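# Move the ball to the other cup, re-seat frame

## Task

Carry the ball from the cup where it sits to the cup on the opposite post, and leave the frame resting on its supports where it belongs.

## Robot and tools

Robots: three identical i2rt Big YAM arms named arm1, arm2 and arm3. Each has six revolute joints, a two-finger gripper and a wrist camera. Feet (base_link, scene frame, metres): arm1 at (1.453, 0.001, 0.802), turned about 180 degrees so it faces -x. arm2 at (-0.723, 1.256, 0.793), yawed about -58 degrees. arm3 at (-0.733, -1.253, 0.780), yawed about +58 degrees. Each foot faces along its own +x. A hand can reach roughly 1.0 m from the joint1 axis.

Frame: a single scene frame, origin on the floor, +z up. The hand point sits between the finger pads, about 1 cm short of the tips. The fingers point along the hand's +z and open and close along its y. Hand poses are [x, y, z, qw, qx, qy, qz], in metres with a unit quaternion (w first). Reported hand positions drift more at long reach, and a hand often settles a centimetre or more away from its goal.

Cameras: arm1_cam_wrist, arm2_cam_wrist, arm3_cam_wrist, plus the fixed room cameras cam_high and cam_low. All images are 896x504. Calibration was given in advance but may be slightly off.

Tool move: every key is optional. The keys arm1, arm2 and arm3 each carry that robot's part, and an arm you omit receives nothing new. A part may hold these fields:
- joints: absolute joint targets keyed by joint name. joint1_rad -2.879..2.879 (turns the arm about its foot; positive is counter-clockwise seen from above). joint2_rad 0..3.141 (shoulder; 0 means the upper arm points back; positive lifts it up and over). joint3_rad 0..3.019 (elbow; 0 is folded; positive opens it). joint4_rad -1.692..1.57 (hand pitch; positive tilts the fingers up). joint5_rad -1.57..1.57 (sideways swing; positive goes to the arm's right). joint6_rad -2.094..2.094 (roll; positive is clockwise viewed from behind). gripper_m 0..0.093 (absolute fingertip gap in metres).
- target: one absolute hand pose per arm, 7 numbers in the scene frame as above. The hand travels in a straight line from its current hand_target toward it. When target is used, joints may only contain gripper_m.
- speed: peak path speed, 0.002..0.5 m/s, default 0.25. Only allowed together with target. Rotation is capped at twice that value in rad/s.
- min_time_s: 0.1..8 s, the shortest duration for that arm's joint motions. Used alongside joints.
- cameras: a list drawn from the five names or "all". [] returns none. If omitted, you get none after an action and all for an empty call.
All motions in one call start together. Hand paths within a call finish together, paced by the slowest. Paths run 0.5..10 s, and a single action never runs past 15 s. Paths do not swerve around obstacles or other arms. Hands trail behind, wander, and can overshoot the speed, especially when the arm is nearly straight. Calling move with no action reports full state, all images and the scene number.

Tool wait: seconds 0..10, plus optional cameras. It commands nothing new.
Tool zoom_image: camera name plus region [x0, y0, x1, y1] in pixels of that camera's newest image. The region can be at most 504x504.
Tool finished_scene: scene is the current scene number. Nothing may be called after it in the same reply. The goal has to remain true once the robots are left alone.

Results: a "move" line gives done or the worst status for each arm that moved. joint_status and hand_status explain how each motion ended. off_target means it stopped short and may still be pushing. time_out means the joint is still pushing toward a nearby target, and on_its_own lists any leftover motion, with "held at" showing the target. not_followed, joint command not followed, and pose unreachable all mean a safety check held the motion back; the robot may keep retrying until you send it new targets. "as last shown" lists arms that were left out, whose lines repeat their previous values. hand_target is the pose the drive is currently aiming for. Joint velocities are in rad/s (gripper m/s); "within noise" means the arm is still. Joint torques follow joint order, include gravity, and for joints 3 and 4 wrap at ±28 N m. MOTOR HOT appears at 85 °C. At 100 °C an OVER-TEMPERATURE FAULT drops that arm for 30 to 60 s or more, after which its keys read limit_stop_at_motor_heat; resend the targets. Gripper reading: closed on nothing it shows 0.000..0.003. On a firm object it shows a few mm narrower than the object, or a little wider on some grippers. Command about 5 mm below the contact reading for a full grip. To release, open well beyond the reading.

What to avoid: the arms keep pushing through contact and do not yield. Never press two robots together, and never close a gripper on another arm's fingers; either fails the scene. The collision check can act too late and does not cover fingers, gripper housings or wrist cameras. Do not push objects out of the work area or onto the floor. Do not slam into fixed or heavy items, drop the ball or frame from any height, or open the gripper while a part is moving. A loose object may occasionally get a small shove. Holding loads, reaching far out, or straining toward unreachable poses heats the motors, even while you are thinking. Sending a joint its current reading relieves the push. A refused move or wait cancels the rest of that reply's move, wait and finished_scene calls; an invalid call does not. Finishing sooner, moving smoothly and using less effort all count in your favour.

Each tool is called after ">>>" as name([rows], argument=value, ...), one row to a line, values as JSON.

## Session

>>> move()

Scene clock: 0.00 s.
Joint torques (N m): no reading
Motor temperatures (°C): arm1=[31 26 28 24 27 28 25] | arm2=[25 27 26 27 26 23 28] | arm3=[29 27 23 27 27 27 26]
Heat: arm1: hottest joint1_rad 31 °C; arm2: hottest gripper 28 °C; arm3: hottest joint1_rad 29 °C.
Joint velocities: within noise
arm1.joint_positions: joint1_rad=+0.203 joint2_rad=+0.622 joint3_rad=+1.315 joint4_rad=-1.336 joint5_rad=-0.046 joint6_rad=+0.438 gripper_m=+0.09396
arm1.joint_status: not commanded
arm1.hand: x=+1.2095 y=-0.0675 z=+1.3001 quat_wxyz=(-0.162, -0.893, +0.081, +0.411) (m; scene frame)
arm1.hand_target: x=+1.2108 y=-0.0673 z=+1.3148 quat_wxyz=(-0.166, -0.886, +0.080, +0.425) (m; scene frame)
arm1.hand_status: not commanded
arm2.joint_positions: joint1_rad=+0.406 joint2_rad=+0.626 joint3_rad=+1.396 joint4_rad=-1.288 joint5_rad=-0.244 joint6_rad=-0.216 gripper_m=+0.09396
arm2.joint_status: not commanded
arm2.hand: x=-0.5051 y=+1.1628 z=+1.3490 quat_wxyz=(-0.503, -0.101, -0.852, +0.108) (m; scene frame)
arm2.hand_target: x=-0.5076 y=+1.1646 z=+1.3599 quat_wxyz=(-0.512, -0.099, -0.846, +0.113) (m; scene frame)
arm2.hand_status: not commanded
arm3.joint_positions: joint1_rad=-0.063 joint2_rad=+0.628 joint3_rad=+1.351 joint4_rad=-1.201 joint5_rad=-0.068 joint6_rad=-0.044 gripper_m=+0.09396
arm3.joint_status: not commanded
arm3.hand: x=-0.5885 y=-1.0324 z=+1.3255 quat_wxyz=(-0.453, +0.423, -0.743, -0.253) (m; scene frame)
arm3.hand_target: x=-0.5903 y=-1.0348 z=+1.3395 quat_wxyz=(-0.465, +0.419, -0.736, -0.258) (m; scene frame)
arm3.hand_status: not commanded
pictures: arm1_cam_wrist, arm2_cam_wrist, arm3_cam_wrist, cam_high, cam_low

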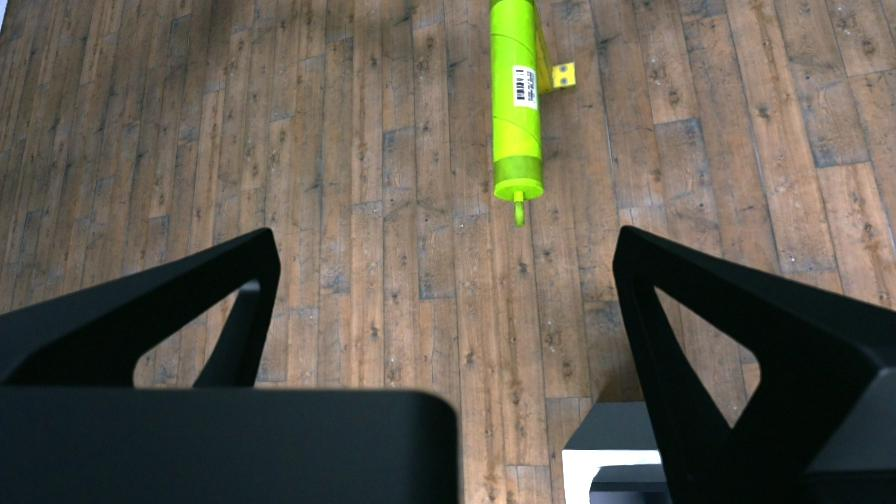

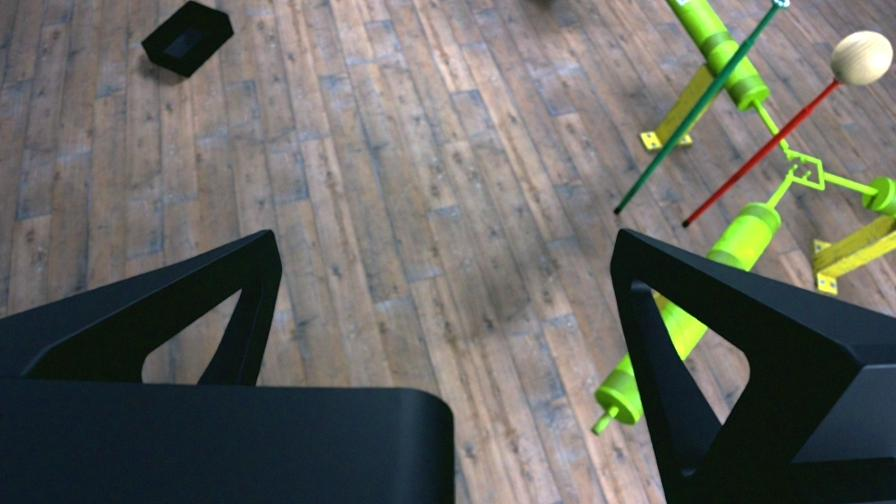

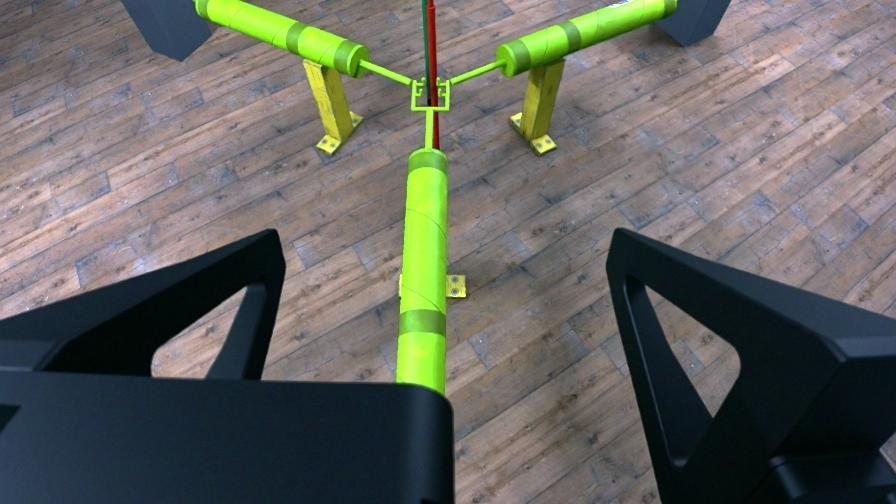

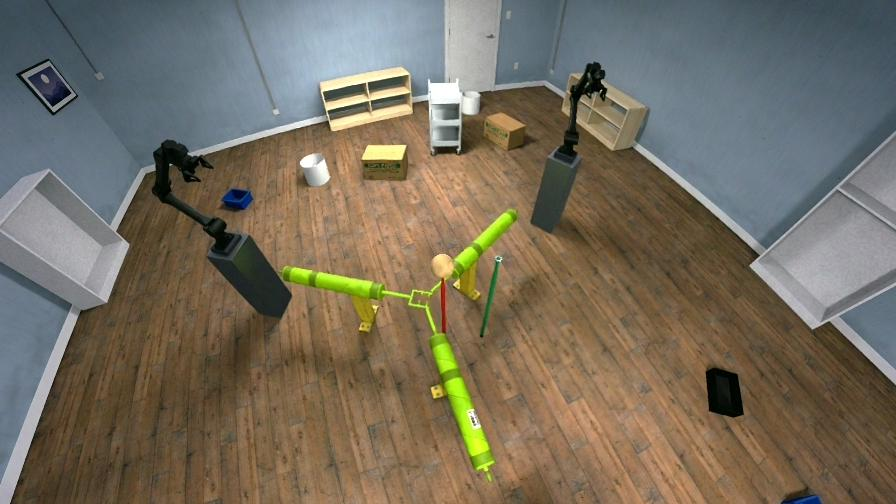

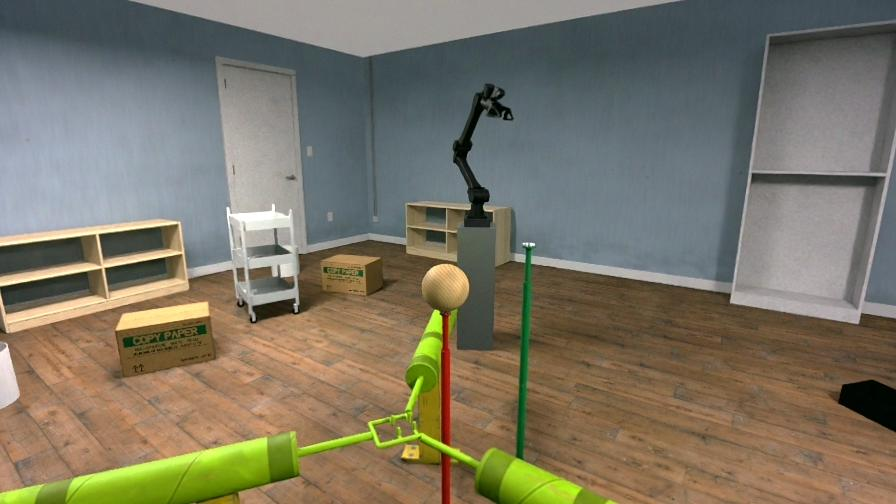

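>>> zoom_image(camera="cam_high", region=[270, 200, 530, 400])

>>> zoom_image(camera="cam_low", region=[340, 230, 580, 470])

>>> zoom_image(camera="arm3_cam_wrist", region=[300, 0, 560, 200])

>>> zoom_image(camera="arm2_cam_wrist", region=[580, 0, 896, 300])

>>> zoom_image(camera="cam_high", region=[400, 320, 520, 500])

Scaled by 1.938 from the camera's 896x504 image, which has a finer 1280x720 frame.

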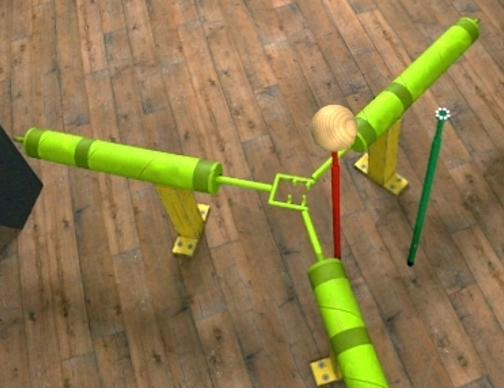

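Scaled by 2.100 from the camera's 896x504 image, which has a finer 1280x720 frame.

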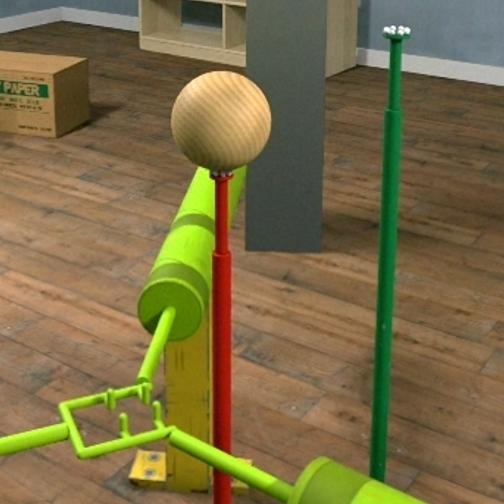

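Scaled by 1.938 from the camera's 896x504 image, which has a finer 1280x720 frame.

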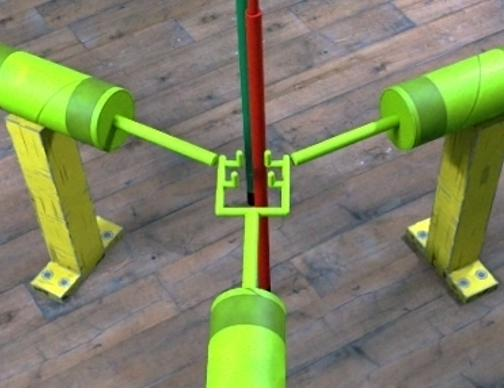

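Scaled by 1.595 from the camera's 896x504 image, which has a finer 1280x720 frame.

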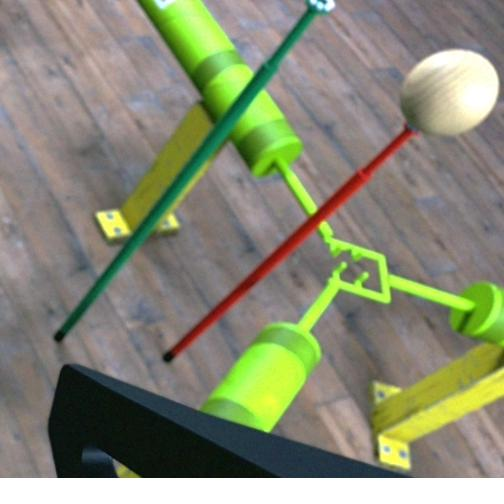

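Scaled by 2.800 from the camera's 896x504 image, which has a finer 1280x720 frame.

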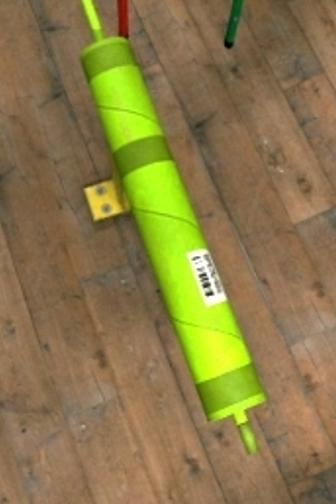

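>>> zoom_image(camera="arm1_cam_wrist", region=[470, 150, 570, 250])

>>> zoom_image(camera="arm2_cam_wrist", region=[560, 360, 660, 460])

>>> zoom_image(camera="cam_high", region=[264, 240, 344, 300])

Scaled by 5.040 from the camera's 896x504 image, which has a finer 1280x720 frame.

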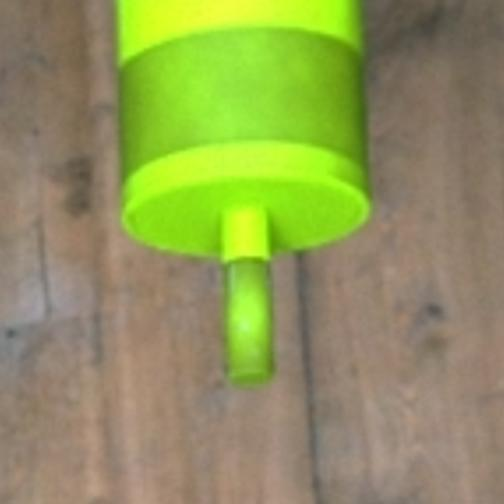

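Scaled by 5.040 from the camera's 896x504 image, which has a finer 1280x720 frame.

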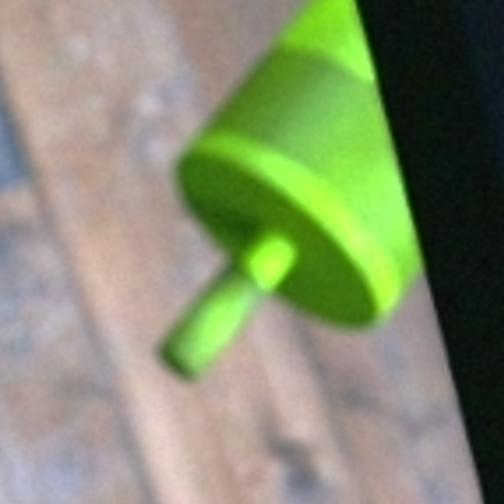

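Scaled by 6.300 from the camera's 896x504 image, which has a finer 1280x720 frame.

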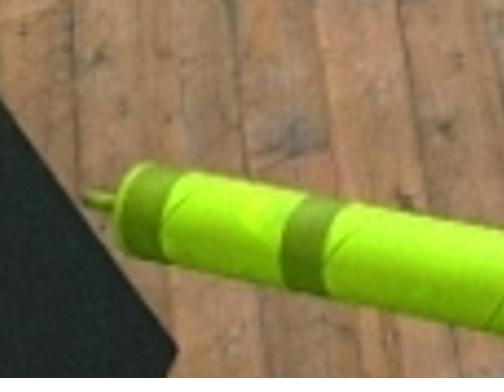

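>>> move(arm1={"target":[0.94,-0.195,0.72,0,1,-0.017,0]}, arm2={"target":[-0.555,0.785,0.72,0,0.5225,0.8526,0]}, arm3={"target":[-0.62,-0.99,0.75,0,-0.466,0.885,0]}, cameras=["all"])

Scene clock: 106.53 s.
Joint torques (N m): arm1=[0.32 -18.73 8.7 -0.06 -0.08 0.07] | arm2=[0.44 -15.85 8.14 -0.32 -0.06 0.13] | arm3=[0.73 -5.01 7.72 0.88 -0.01 0.13]
Motor temperatures (°C): arm1=[31 26 39 25 27 27 24] | arm2=[25 28 37 27 25 22 27] | arm3=[28 27 36 27 25 26 25]
Heat: arm1: hottest joint3_rad 39 °C; arm2: hottest joint3_rad 37 °C; arm3: hottest joint3_rad 36 °C.
move: arm1 off_target; arm2 off_target; arm3 off_target
Joint velocities: within noise
arm1.joint_positions: joint1_rad=+0.322 joint2_rad=+2.077 joint3_rad=+1.293 joint4_rad=-0.812 joint5_rad=-0.001 joint6_rad=+0.412 gripper_m=+0.09396
arm1.joint_status: not commanded
arm1.hand: x=+0.9568 y=-0.1802 z=+0.7054 quat_wxyz=(+0.009, -0.999, +0.030, -0.017) (m; scene frame)
arm1.hand_target: x=+0.9408 y=-0.1949 z=+0.7204 quat_wxyz=(+0.000, -1.000, +0.017, +0.000) (m; scene frame)
arm1.hand_status: off_target (0.027 m and 2.7 deg from the pose sent, 0.652 m and 53.1 deg at the start)
arm2.joint_positions: joint1_rad=-0.211 joint2_rad=+1.979 joint3_rad=+1.141 joint4_rad=-0.757 joint5_rad=-0.002 joint6_rad=-0.142 gripper_m=+0.09396
arm2.joint_status: not commanded
arm2.hand: x=-0.5564 y=+0.8008 z=+0.7201 quat_wxyz=(+0.003, -0.513, -0.858, -0.003) (m; scene frame)
arm2.hand_target: x=-0.5552 y=+0.7854 z=+0.7203 quat_wxyz=(+0.000, -0.522, -0.853, +0.000) (m; scene frame)
arm2.hand_status: off_target (0.016 m and 1.4 deg from the pose sent, 0.736 m and 77.7 deg at the start)
arm3.joint_positions: joint1_rad=+0.146 joint2_rad=+1.430 joint3_rad=+0.546 joint4_rad=-0.697 joint5_rad=+0.003 joint6_rad=+0.188 gripper_m=+0.09396
arm3.joint_status: not commanded
arm3.hand: x=-0.6216 y=-1.0012 z=+0.7501 quat_wxyz=(+0.005, +0.466, -0.885, +0.005) (m; scene frame)
arm3.hand_target: x=-0.6200 y=-0.9902 z=+0.7503 quat_wxyz=(+0.000, +0.466, -0.885, +0.000) (m; scene frame)
arm3.hand_status: off_target (0.011 m and 0.8 deg from the pose sent, 0.578 m and 62.6 deg at the start)
pictures: arm1_cam_wrist, arm2_cam_wrist, arm3_cam_wrist, cam_high, cam_low
camera_calibration:
arm1_cam_wrist: T_world_to_cam=[[0.052611, 0.997817, 0.0399168, 0.0993102], [0.782928, -0.0660273, 0.618599, -1.19614], [0.619884, -0.00129312, -0.784692, 0.0867122], [0, 0, 0, 1]] pos_world=[0.877518, -0.177959, 0.804011]
arm2_cam_wrist: T_world_to_cam=[[-0.882375, -0.470545, 0.0012988, -0.116587], [-0.381183, 0.716414, 0.584338, -1.19991], [-0.275888, 0.51511, -0.811509, 0.14389], [0, 0, 0, 1]] pos_world=[-0.520562, 0.730657, 0.818075]
arm3_cam_wrist: T_world_to_cam=[[0.828233, -0.560384, 0.000932289, -0.0471644], [-0.447212, -0.659964, 0.603696, -1.38951], [-0.337686, -0.500418, -0.797214, 0.0149402], [0, 0, 0, 1]] pos_world=[-0.5773, -0.935983, 0.850799]

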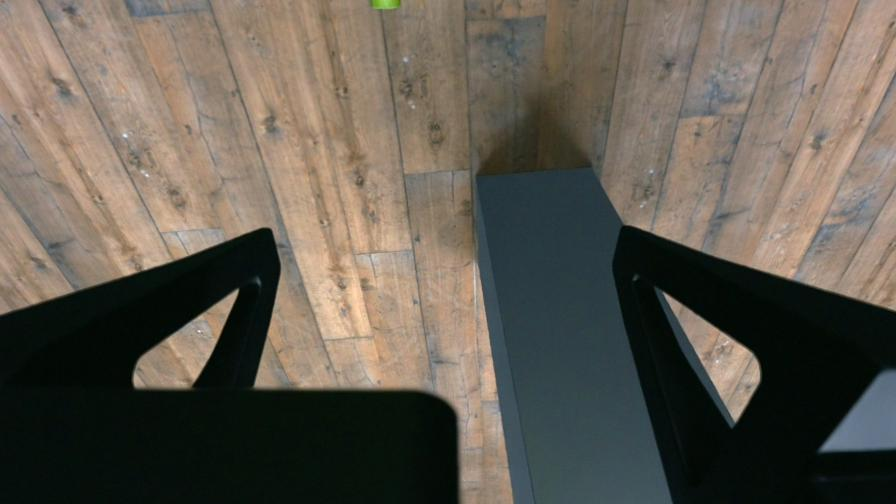

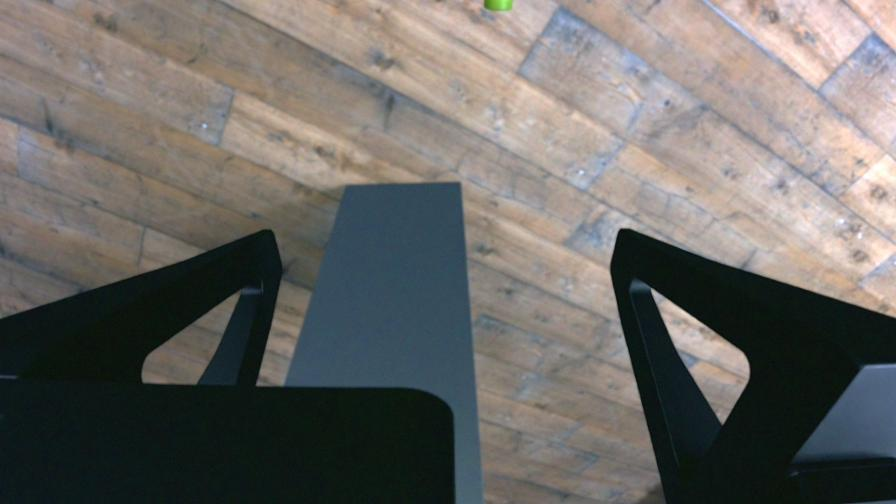

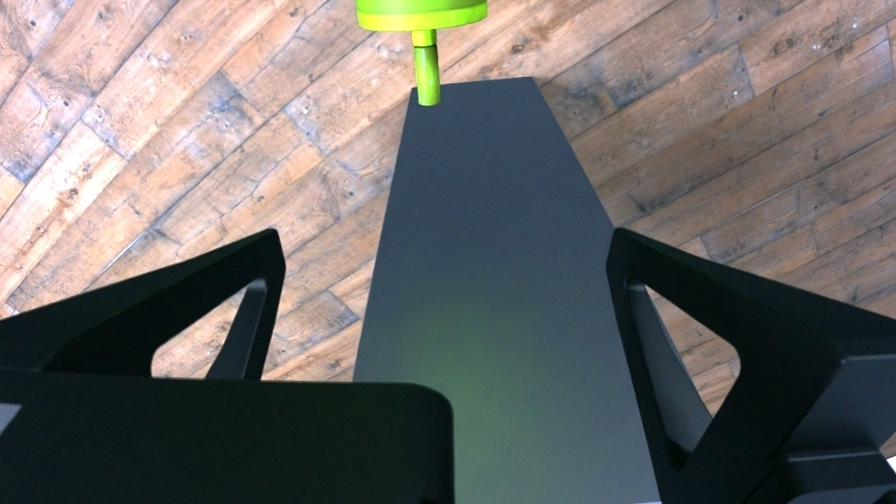

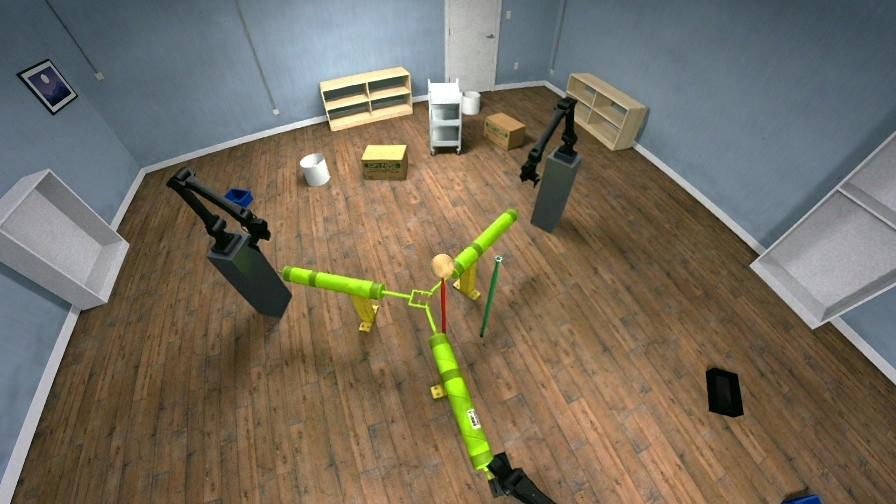

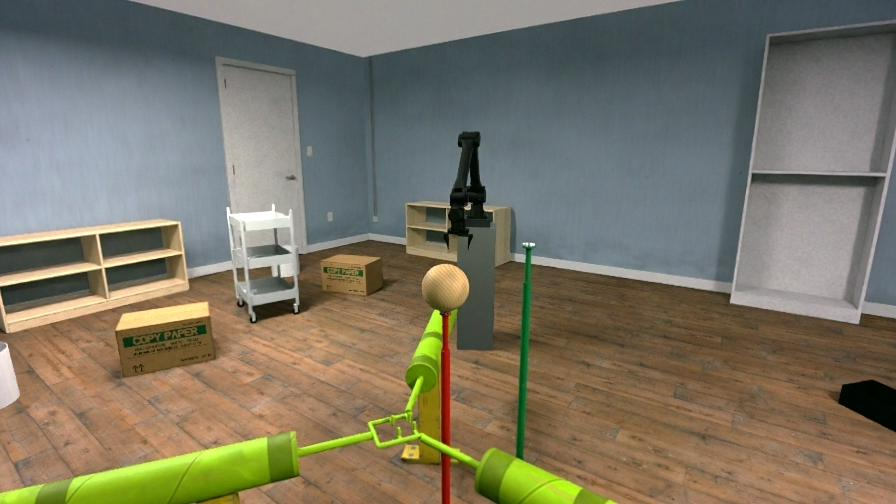

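>>> move(arm1={"target":[0.935,-0.21,0.60,0,1,-0.017,0]}, arm2={"target":[-0.565,0.785,0.60,0,0.5225,0.8526,0]}, arm3={"target":[-0.645,-1.015,0.60,0,-0.466,0.885,0]}, cameras=["arm1_cam_wrist","arm2_cam_wrist","arm3_cam_wrist"])

Scene clock: 123.27 s.
Joint torques (N m): arm1=[0.32 -19.96 6.95 0.65 -0.08 0.28] | arm2=[0.38 -16.91 5.86 0.34 -0.07 -0.07] | arm3=[0.79 -6.83 1.66 0.92 0.07 0.12]
Motor temperatures (°C): arm1=[31 27 39 24 26 27 24] | arm2=[25 31 35 27 25 22 26] | arm3=[28 27 34 27 25 26 25]
Heat: arm1: hottest joint3_rad 39 °C; arm2: hottest joint3_rad 35 °C; arm3: hottest joint3_rad 34 °C.
move: arm1 off_target; arm2 off_target; arm3 done
Joint velocities: within noise
arm1.joint_positions: joint1_rad=+0.345 joint2_rad=+2.330 joint3_rad=+1.357 joint4_rad=-0.634 joint5_rad=-0.001 joint6_rad=+0.412 gripper_m=+0.09396
arm1.joint_status: not commanded
arm1.hand: x=+0.9543 y=-0.1937 z=+0.5892 quat_wxyz=(+0.011, -1.000, +0.019, -0.022) (m; scene frame)
arm1.hand_target: x=+0.9356 y=-0.2099 z=+0.6007 quat_wxyz=(+0.000, -1.000, +0.017, +0.000) (m; scene frame)
arm1.hand_status: off_target (0.027 m and 2.9 deg from the pose sent, 0.112 m and 2.7 deg at the start)
arm2.joint_positions: joint1_rad=-0.229 joint2_rad=+2.229 joint3_rad=+1.154 joint4_rad=-0.530 joint5_rad=-0.001 joint6_rad=-0.141 gripper_m=+0.09396
arm2.joint_status: not commanded
arm2.hand: x=-0.5650 y=+0.7993 z=+0.6054 quat_wxyz=(+0.006, -0.521, -0.854, -0.006) (m; scene frame)
arm2.hand_target: x=-0.5652 y=+0.7853 z=+0.6004 quat_wxyz=(+0.000, -0.523, -0.853, +0.000) (m; scene frame)
arm2.hand_status: off_target (0.015 m and 1.1 deg from the pose sent, 0.121 m and 1.4 deg at the start)
arm3.joint_positions: joint1_rad=+0.197 joint2_rad=+1.961 joint3_rad=+0.449 joint4_rad=-0.059 joint5_rad=+0.002 joint6_rad=+0.239 gripper_m=+0.09396
arm3.joint_status: not commanded
arm3.hand: x=-0.6440 y=-1.0191 z=+0.6042 quat_wxyz=(+0.001, +0.466, -0.885, +0.001) (m; scene frame)
arm3.hand_target: x=-0.6451 y=-1.0152 z=+0.6001 quat_wxyz=(+0.000, +0.466, -0.885, +0.000) (m; scene frame)
arm3.hand_status: done (0.006 m and 0.2 deg from the pose sent, 0.153 m and 0.8 deg at the start)
pictures: arm1_cam_wrist, arm2_cam_wrist, arm3_cam_wrist
camera_calibration:
arm1_cam_wrist: T_world_to_cam=[[0.0293509, 0.998617, 0.0436175, 0.137766], [0.777608, -0.0502298, 0.62674, -1.11995], [0.628064, 0.015522, -0.778007, -0.0114322], [0, 0, 0, 1]] pos_world=[0.874019, -0.193653, 0.687014]
arm2_cam_wrist: T_world_to_cam=[[-0.890846, -0.454306, 0.0000387517, -0.141765], [-0.36612, 0.717974, 0.592004, -1.13255], [-0.268979, 0.52737, -0.805935, 0.0399339], [0, 0, 0, 1]] pos_world=[-0.530198, 0.727674, 0.702661]
arm3_cam_wrist: T_world_to_cam=[[0.828408, -0.560119, -0.00245962, -0.0361317], [-0.448675, -0.666199, 0.59571, -1.32577], [-0.335307, -0.492387, -0.803196, -0.104674], [0, 0, 0, 1]] pos_world=[-0.600006, -0.955006, 0.705612]

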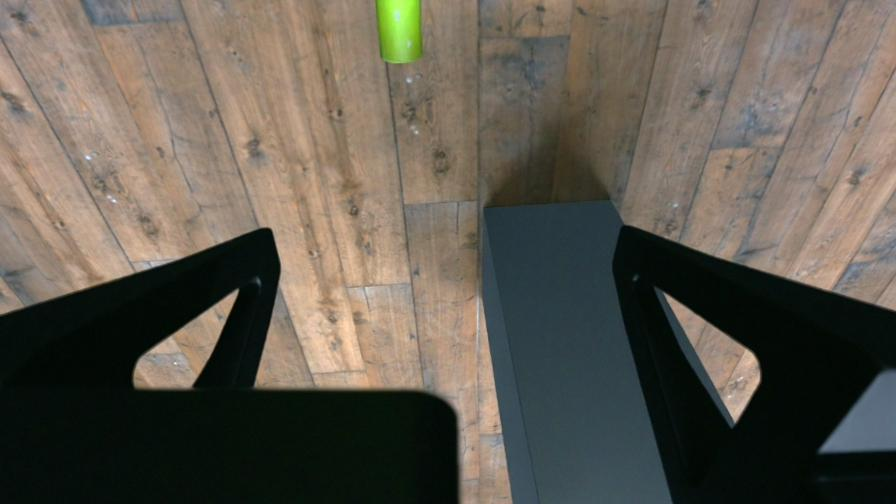

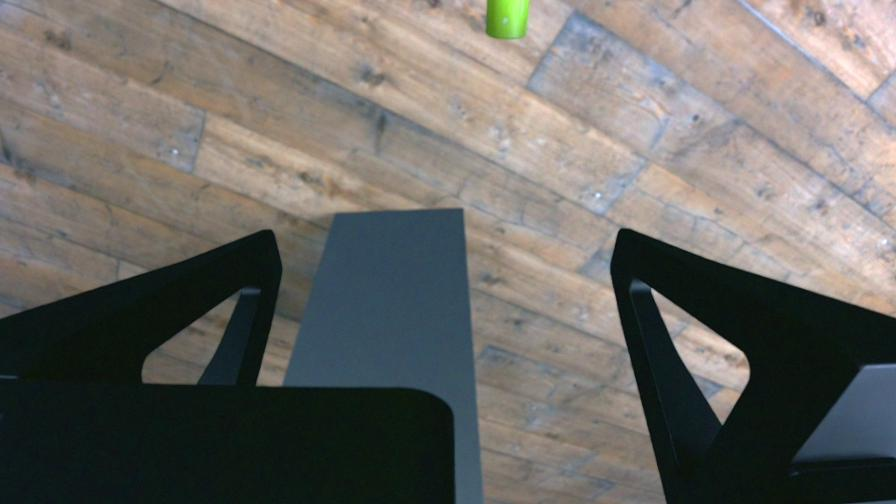

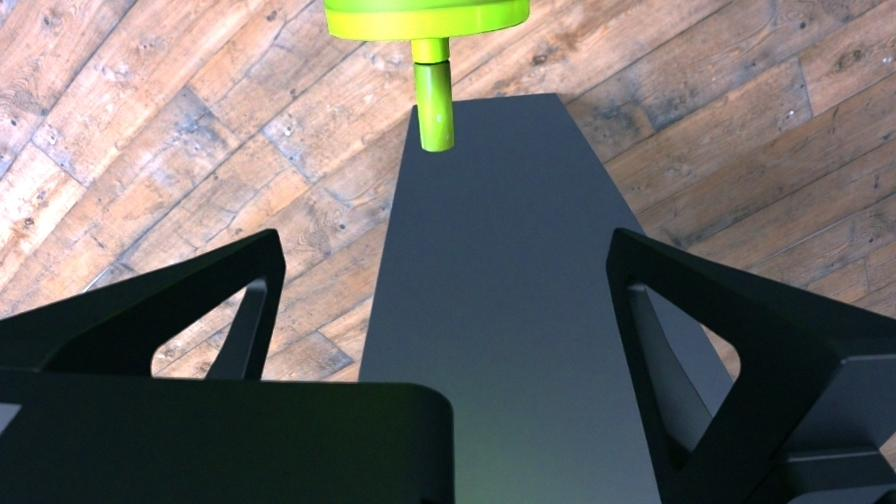

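>>> move(arm1={"target":[0.902,-0.222,0.51,0,1,-0.02,0]}, arm2={"target":[-0.569,0.729,0.496,0,0.5225,0.8526,0]}, arm3={"target":[-0.655,-1.018,0.497,0,-0.466,0.885,0]}, cameras=["arm1_cam_wrist","arm2_cam_wrist","arm3_cam_wrist"])

Scene clock: 155.93 s.
Joint torques (N m): arm1=[0.21 -21.66 6.41 0.32 -0.08 0.29] | arm2=[0.67 -19.43 5.53 -0.13 -0.08 -0.16] | arm3=[0.73 -8.47 -1.59 0.95 0.08 0.13]
Motor temperatures (°C): arm1=[31 30 36 24 26 26 24] | arm2=[25 31 35 27 24 22 26] | arm3=[28 27 29 27 25 26 24]
Heat: arm1: hottest joint3_rad 36 °C; arm2: hottest joint3_rad 35 °C; arm3: hottest joint3_rad 29 °C.
move: arm1 off_target; arm2 done; arm3 done
Joint velocities: within noise
arm1.joint_positions: joint1_rad=+0.345 joint2_rad=+2.580 joint3_rad=+1.571 joint4_rad=-0.593 joint5_rad=-0.001 joint6_rad=+0.414 gripper_m=+0.09396
arm1.joint_status: not commanded
arm1.hand: x=+0.9213 y=-0.2062 z=+0.4973 quat_wxyz=(+0.010, -1.000, +0.020, -0.020) (m; scene frame)
arm1.hand_target: x=+0.9026 y=-0.2219 z=+0.5107 quat_wxyz=(+0.000, -1.000, +0.020, +0.000) (m; scene frame)
arm1.hand_status: off_target (0.028 m and 2.6 deg from the pose sent, 0.099 m and 2.9 deg at the start)
arm2.joint_positions: joint1_rad=-0.272 joint2_rad=+2.532 joint3_rad=+1.427 joint4_rad=-0.481 joint5_rad=+0.000 joint6_rad=-0.172 gripper_m=+0.09396
arm2.joint_status: not commanded
arm2.hand: x=-0.5675 y=+0.7352 z=+0.5043 quat_wxyz=(-0.001, -0.526, -0.850, +0.000) (m; scene frame)
arm2.hand_target: x=-0.5692 y=+0.7294 z=+0.4961 quat_wxyz=(+0.000, -0.523, -0.853, +0.000) (m; scene frame)
arm2.hand_status: done (0.010 m and 0.5 deg from the pose sent, 0.130 m and 1.1 deg at the start)
arm3.joint_positions: joint1_rad=+0.230 joint2_rad=+2.384 joint3_rad=+0.565 joint4_rad=+0.255 joint5_rad=+0.002 joint6_rad=+0.272 gripper_m=+0.09396
arm3.joint_status: not commanded
arm3.hand: x=-0.6520 y=-1.0163 z=+0.5015 quat_wxyz=(-0.001, +0.466, -0.885, -0.001) (m; scene frame)
arm3.hand_target: x=-0.6549 y=-1.0181 z=+0.4971 quat_wxyz=(+0.000, +0.466, -0.885, +0.000) (m; scene frame)
arm3.hand_status: done (0.006 m and 0.2 deg from the pose sent, 0.108 m and 0.2 deg at the start)
pictures: arm1_cam_wrist, arm2_cam_wrist, arm3_cam_wrist
camera_calibration:
arm1_cam_wrist: T_world_to_cam=[[0.032189, 0.998616, 0.0415952, 0.153612], [0.780585, -0.051109, 0.622956, -1.03831], [0.62422, 0.0124163, -0.78115, -0.0576355], [0, 0, 0, 1]] pos_world=[0.841525, -0.205751, 0.595413]
arm2_cam_wrist: T_world_to_cam=[[-0.896483, -0.443066, 0.00314471, -0.186099], [-0.360341, 0.733193, 0.5767, -1.02775], [-0.257822, 0.515869, -0.81695, 0.0118757], [0, 0, 0, 1]] pos_world=[-0.534113, 0.664958, 0.60299]
arm3_cam_wrist: T_world_to_cam=[[0.828622, -0.559793, -0.00416866, -0.0267508], [-0.449687, -0.670038, 0.590619, -1.2683], [-0.333418, -0.487525, -0.80694, -0.180372], [0, 0, 0, 1]] pos_world=[-0.608312, -0.95272, 0.603421]

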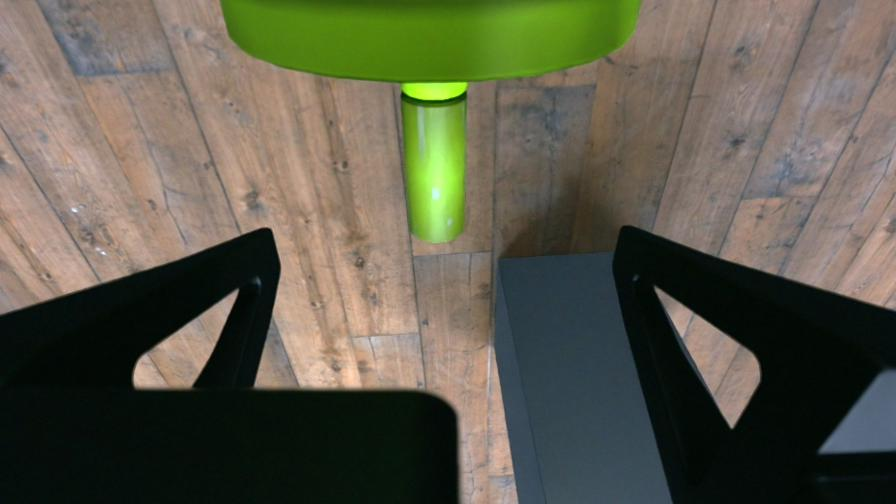

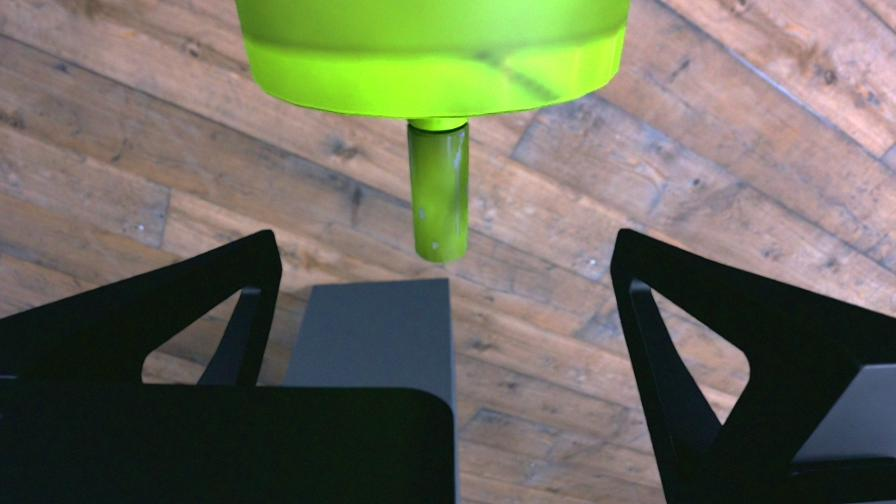

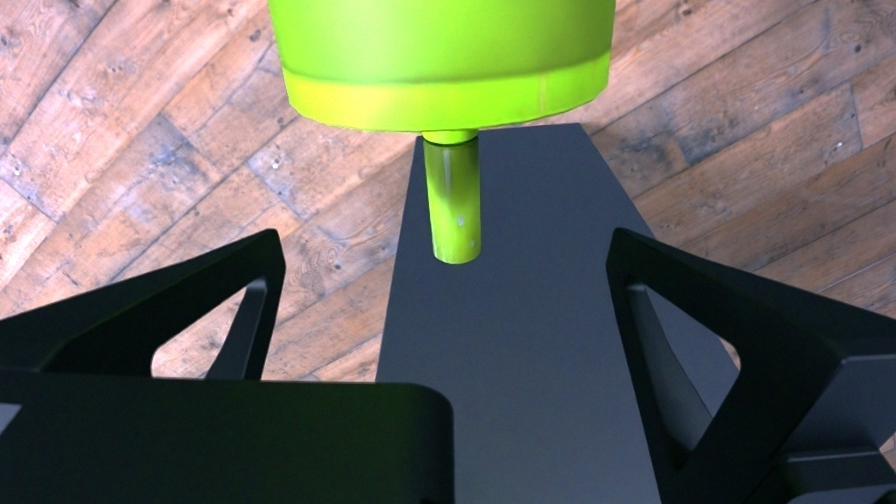

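>>> move(arm1={"target":[0.897,-0.222,0.480,0,1,-0.02,0],"speed":0.1}, arm2={"target":[-0.570,0.734,0.453,0,0.5225,0.8526,0],"speed":0.1}, arm3={"target":[-0.656,-1.024,0.459,0,-0.466,0.885,0],"speed":0.1}, cameras=["arm1_cam_wrist","arm2_cam_wrist","arm3_cam_wrist"])

Scene clock: 173.90 s.
Joint torques (N m): arm1=[-0.09 -21.66 6.64 0.62 -0.07 0.26] | arm2=[0.73 -19.31 5.08 0.35 -0.08 -0.16] | arm3=[0.32 -8.76 -2.37 0.95 0.08 0.08]
Motor temperatures (°C): arm1=[31 35 34 24 26 26 24] | arm2=[25 34 33 26 24 22 26] | arm3=[28 28 28 27 24 26 24]
Heat: arm1: hottest joint2_rad 35 °C; arm2: hottest joint2_rad 34 °C; arm3: hottest joint1_rad 28 °C.
move: arm1 off_target; arm2 off_target; arm3 done
Joint velocities: within noise
arm1.joint_positions: joint1_rad=+0.345 joint2_rad=+2.645 joint3_rad=+1.628 joint4_rad=-0.584 joint5_rad=-0.001 joint6_rad=+0.414 gripper_m=+0.09396
arm1.joint_status: not commanded
arm1.hand: x=+0.9159 y=-0.2082 z=+0.4723 quat_wxyz=(+0.010, -1.000, +0.020, -0.020) (m; scene frame)
arm1.hand_target: x=+0.8976 y=-0.2219 z=+0.4808 quat_wxyz=(+0.000, -1.000, +0.020, +0.000) (m; scene frame)
arm1.hand_status: off_target (0.025 m and 2.5 deg from the pose sent, 0.034 m and 2.6 deg at the start)
arm2.joint_positions: joint1_rad=-0.272 joint2_rad=+2.623 joint3_rad=+1.469 joint4_rad=-0.443 joint5_rad=+0.000 joint6_rad=-0.172 gripper_m=+0.09396
arm2.joint_status: not commanded
arm2.hand: x=-0.5693 y=+0.7412 z=+0.4635 quat_wxyz=(+0.004, -0.526, -0.850, -0.004) (m; scene frame)
arm2.hand_target: x=-0.5702 y=+0.7345 z=+0.4533 quat_wxyz=(+0.000, -0.523, -0.853, +0.000) (m; scene frame)
arm2.hand_status: off_target (0.013 m and 0.8 deg from the pose sent, 0.051 m and 0.5 deg at the start)
arm3.joint_positions: joint1_rad=+0.230 joint2_rad=+2.526 joint3_rad=+0.620 joint4_rad=+0.341 joint5_rad=+0.002 joint6_rad=+0.272 gripper_m=+0.09396
arm3.joint_status: not commanded
arm3.hand: x=-0.6538 y=-1.0215 z=+0.4635 quat_wxyz=(-0.001, +0.466, -0.885, -0.001) (m; scene frame)
arm3.hand_target: x=-0.6559 y=-1.0240 z=+0.4591 quat_wxyz=(+0.000, +0.466, -0.885, +0.000) (m; scene frame)
arm3.hand_status: done (0.006 m and 0.1 deg from the pose sent, 0.043 m and 0.2 deg at the start)
pictures: arm1_cam_wrist, arm2_cam_wrist, arm3_cam_wrist
camera_calibration:
arm1_cam_wrist: T_world_to_cam=[[0.0321886, 0.998622, 0.0414442, 0.156911], [0.78081, -0.05101, 0.622682, -1.01864], [0.623939, 0.0123168, -0.781376, -0.0734253], [0, 0, 0, 1]] pos_world=[0.836126, -0.207751, 0.570413]
arm2_cam_wrist: T_world_to_cam=[[-0.896501, -0.44304, 0.00114066, -0.183952], [-0.35833, 0.726599, 0.58622, -1.00765], [-0.260548, 0.525138, -0.810151, -0.0365876], [0, 0, 0, 1]] pos_world=[-0.535517, 0.669871, 0.561272]
arm3_cam_wrist: T_world_to_cam=[[0.828636, -0.559773, -0.00408256, -0.0283497], [-0.449592, -0.669843, 0.590913, -1.25001], [-0.333512, -0.487816, -0.806725, -0.21471], [0, 0, 0, 1]] pos_world=[-0.610111, -0.95792, 0.56532]

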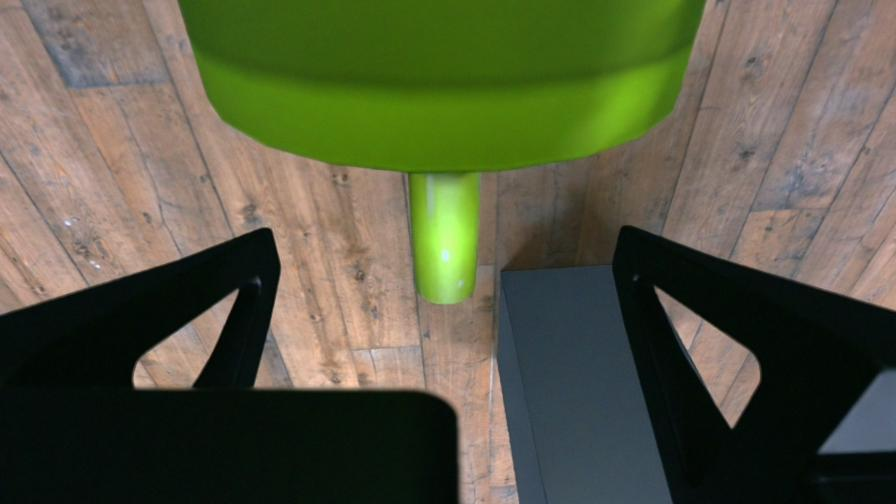

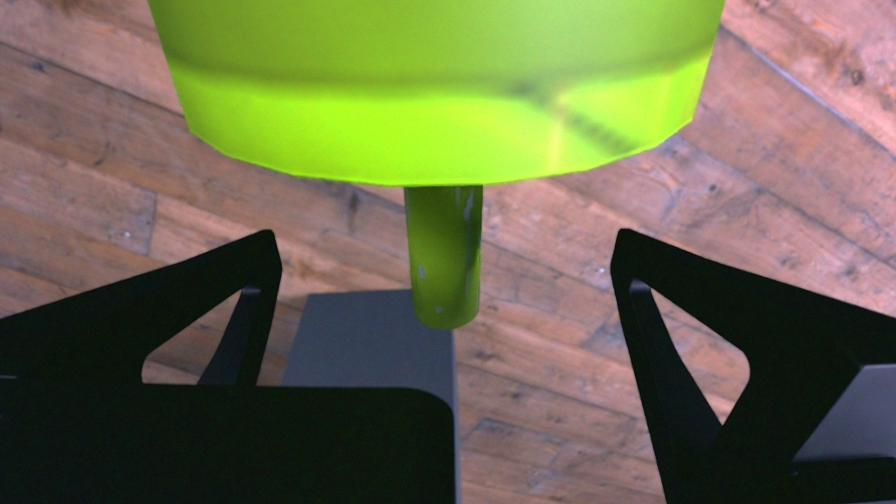

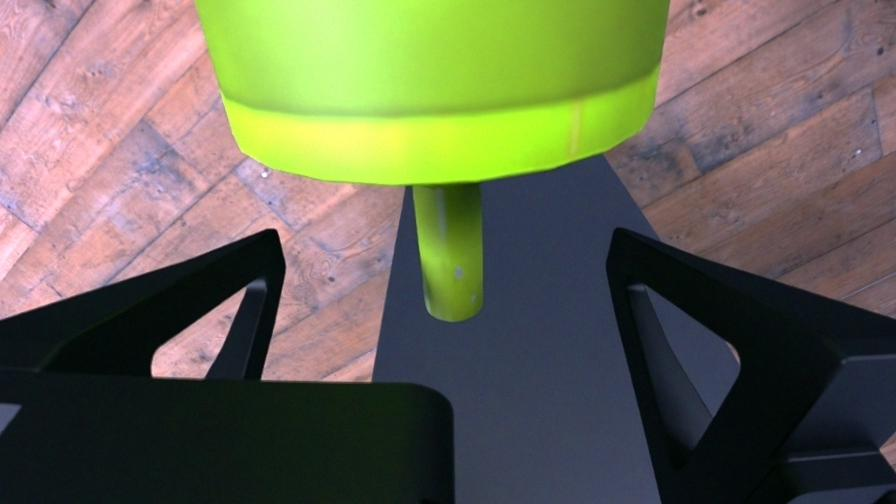

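>>> move(arm1={"target":[0.897,-0.220,0.471,0,1,-0.02,0],"speed":0.1})

>>> move(arm1={"joints":{"gripper_m":0.01}}, arm2={"joints":{"gripper_m":0.01}}, arm3={"joints":{"gripper_m":0.01}}, cameras=["all"])

Scene clock: 179.53 s.
Joint torques (N m): arm1=[-0.32 -21.25 6.67 0.7 -0.07 0.23] | arm2=[0.73 -19.31 5.07 0.38 -0.08 -0.15] | arm3=[0.32 -8.76 -2.37 0.95 0.08 0.08]
Motor temperatures (°C): arm1=[31 36 34 24 26 26 24] | arm2=[25 35 33 26 24 22 26] | arm3=[28 28 27 27 24 26 24]
Heat: arm1: hottest joint2_rad 36 °C; arm2: hottest joint2_rad 35 °C; arm3: hottest joint1_rad 28 °C.
move: arm1 off_target
Joint velocities: within noise
arm1.joint_positions: joint1_rad=+0.345 joint2_rad=+2.657 joint3_rad=+1.638 joint4_rad=-0.577 joint5_rad=-0.001 joint6_rad=+0.414 gripper_m=+0.09396
arm1.joint_status: not commanded
arm1.hand: x=+0.9139 y=-0.2090 z=+0.4672 quat_wxyz=(+0.009, -1.000, +0.020, -0.017) (m; scene frame)
arm1.hand_target: x=+0.8973 y=-0.2200 z=+0.4718 quat_wxyz=(+0.000, -1.000, +0.020, +0.000) (m; scene frame)
arm1.hand_status: off_target (0.021 m and 2.2 deg from the pose sent, 0.022 m and 2.5 deg at the start)
arm2, arm3: as last shown
pictures: none

Scene clock: 180.33 s.
Joint torques (N m): arm1=[-0.32 -21.13 6.67 0.7 -0.07 0.23] | arm2=[0.73 -19.31 5.07 0.38 -0.08 -0.15] | arm3=[0.38 -8.76 -2.37 0.95 0.08 0.08]
Motor temperatures (°C): arm1=[31 36 34 24 26 26 24] | arm2=[25 35 33 26 24 22 26] | arm3=[28 28 27 27 24 26 24]
Heat: arm1: hottest joint2_rad 36 °C; arm2: hottest joint2_rad 35 °C; arm3: hottest joint1_rad 28 °C.
move: arm1 done; arm2 off_target; arm3 done
Joint velocities: within noise
arm1.joint_positions: joint1_rad=+0.345 joint2_rad=+2.657 joint3_rad=+1.638 joint4_rad=-0.577 joint5_rad=-0.001 joint6_rad=+0.414 gripper_m=+0.01028
arm1.joint_status: all done
arm1.hand: x=+0.9139 y=-0.2090 z=+0.4672 quat_wxyz=(+0.009, -1.000, +0.020, -0.017) (m; scene frame)
arm1.hand_target: x=+0.8973 y=-0.2200 z=+0.4718 quat_wxyz=(+0.000, -1.000, +0.020, +0.000) (m; scene frame)
arm1.hand_status: not commanded
arm2.joint_positions: joint1_rad=-0.272 joint2_rad=+2.623 joint3_rad=+1.469 joint4_rad=-0.443 joint5_rad=+0.000 joint6_rad=-0.172 gripper_m=+0.01729
arm2.joint_status: gripper_m off_target (ended at +0.01732, target +0.01000)
arm2.hand: x=-0.5693 y=+0.7412 z=+0.4635 quat_wxyz=(+0.004, -0.526, -0.850, -0.004) (m; scene frame)
arm2.hand_target: x=-0.5702 y=+0.7345 z=+0.4533 quat_wxyz=(+0.000, -0.523, -0.853, +0.000) (m; scene frame)
arm2.hand_status: not commanded
arm3.joint_positions: joint1_rad=+0.230 joint2_rad=+2.526 joint3_rad=+0.620 joint4_rad=+0.341 joint5_rad=+0.002 joint6_rad=+0.272 gripper_m=+0.01019
arm3.joint_status: all done
arm3.hand: x=-0.6538 y=-1.0215 z=+0.4635 quat_wxyz=(-0.001, +0.466, -0.885, -0.001) (m; scene frame)
arm3.hand_target: x=-0.6559 y=-1.0240 z=+0.4591 quat_wxyz=(+0.000, +0.466, -0.885, +0.000) (m; scene frame)
arm3.hand_status: not commanded
pictures: arm1_cam_wrist, arm2_cam_wrist, arm3_cam_wrist, cam_high, cam_low
camera_calibration:
arm1_cam_wrist: T_world_to_cam=[[0.0323659, 0.998707, 0.0392124, 0.158877], [0.784133, -0.0497002, 0.6186, -1.01483], [0.619748, 0.0107262, -0.784727, -0.0710212], [0, 0, 0, 1]] pos_world=[0.834635, -0.208347, 0.565812]
arm2_cam_wrist: T_world_to_cam=[[-0.896501, -0.44304, 0.00114066, -0.183952], [-0.35833, 0.726599, 0.58622, -1.00765], [-0.260548, 0.525138, -0.810151, -0.0365876], [0, 0, 0, 1]] pos_world=[-0.535517, 0.669871, 0.561272]
arm3_cam_wrist: T_world_to_cam=[[0.828636, -0.559773, -0.00408256, -0.0283497], [-0.449592, -0.669843, 0.590913, -1.25001], [-0.333512, -0.487816, -0.806725, -0.21471], [0, 0, 0, 1]] pos_world=[-0.610111, -0.95792, 0.56532]

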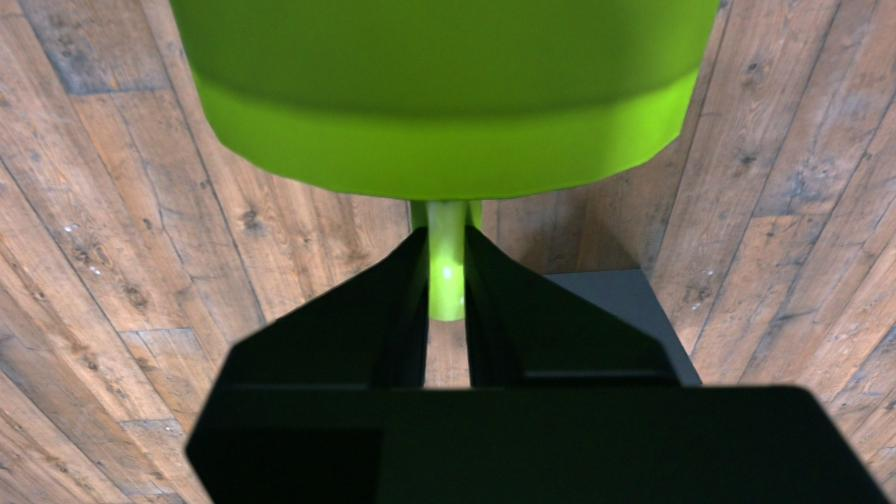

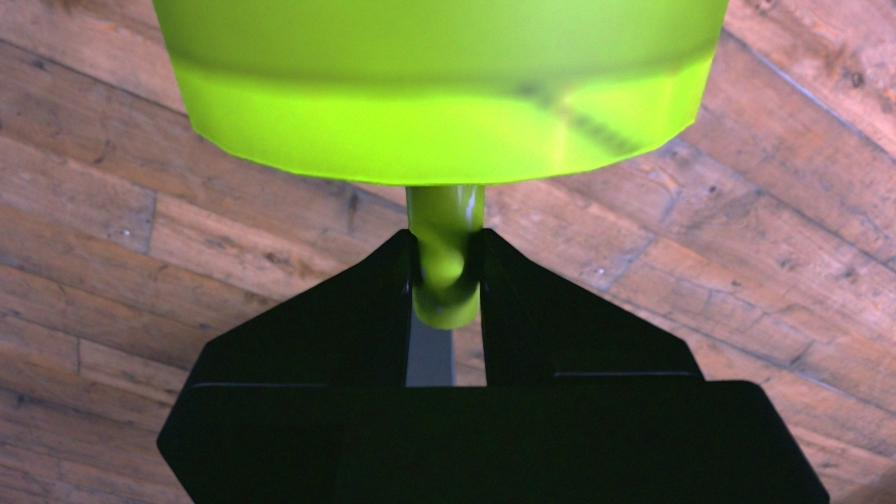

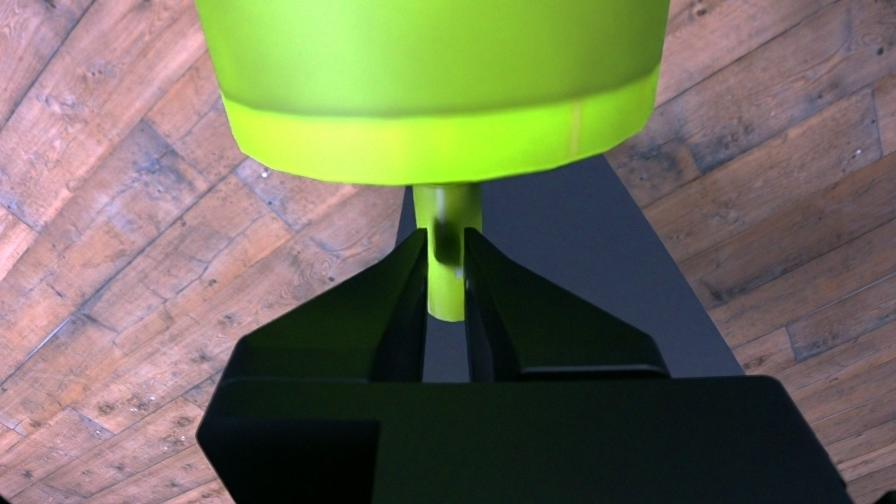

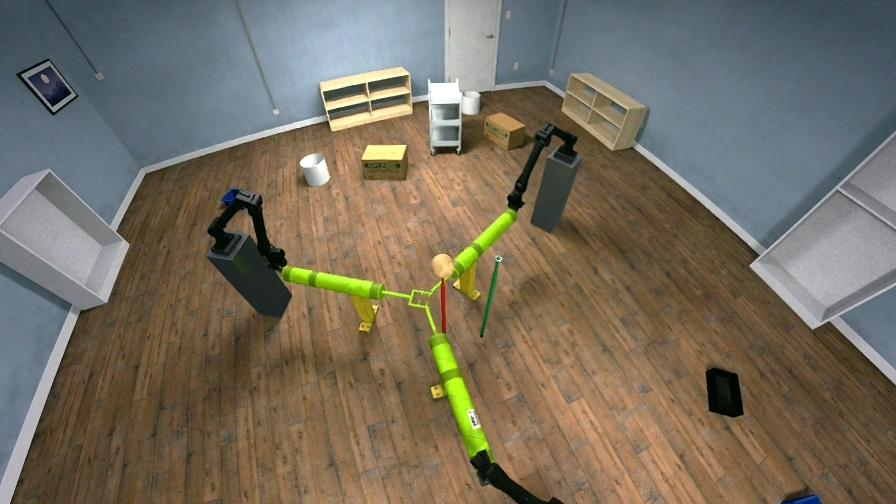

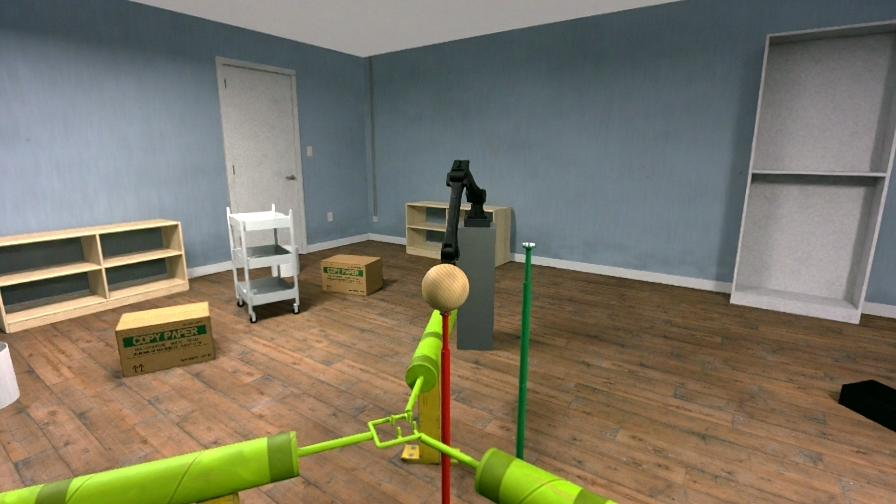

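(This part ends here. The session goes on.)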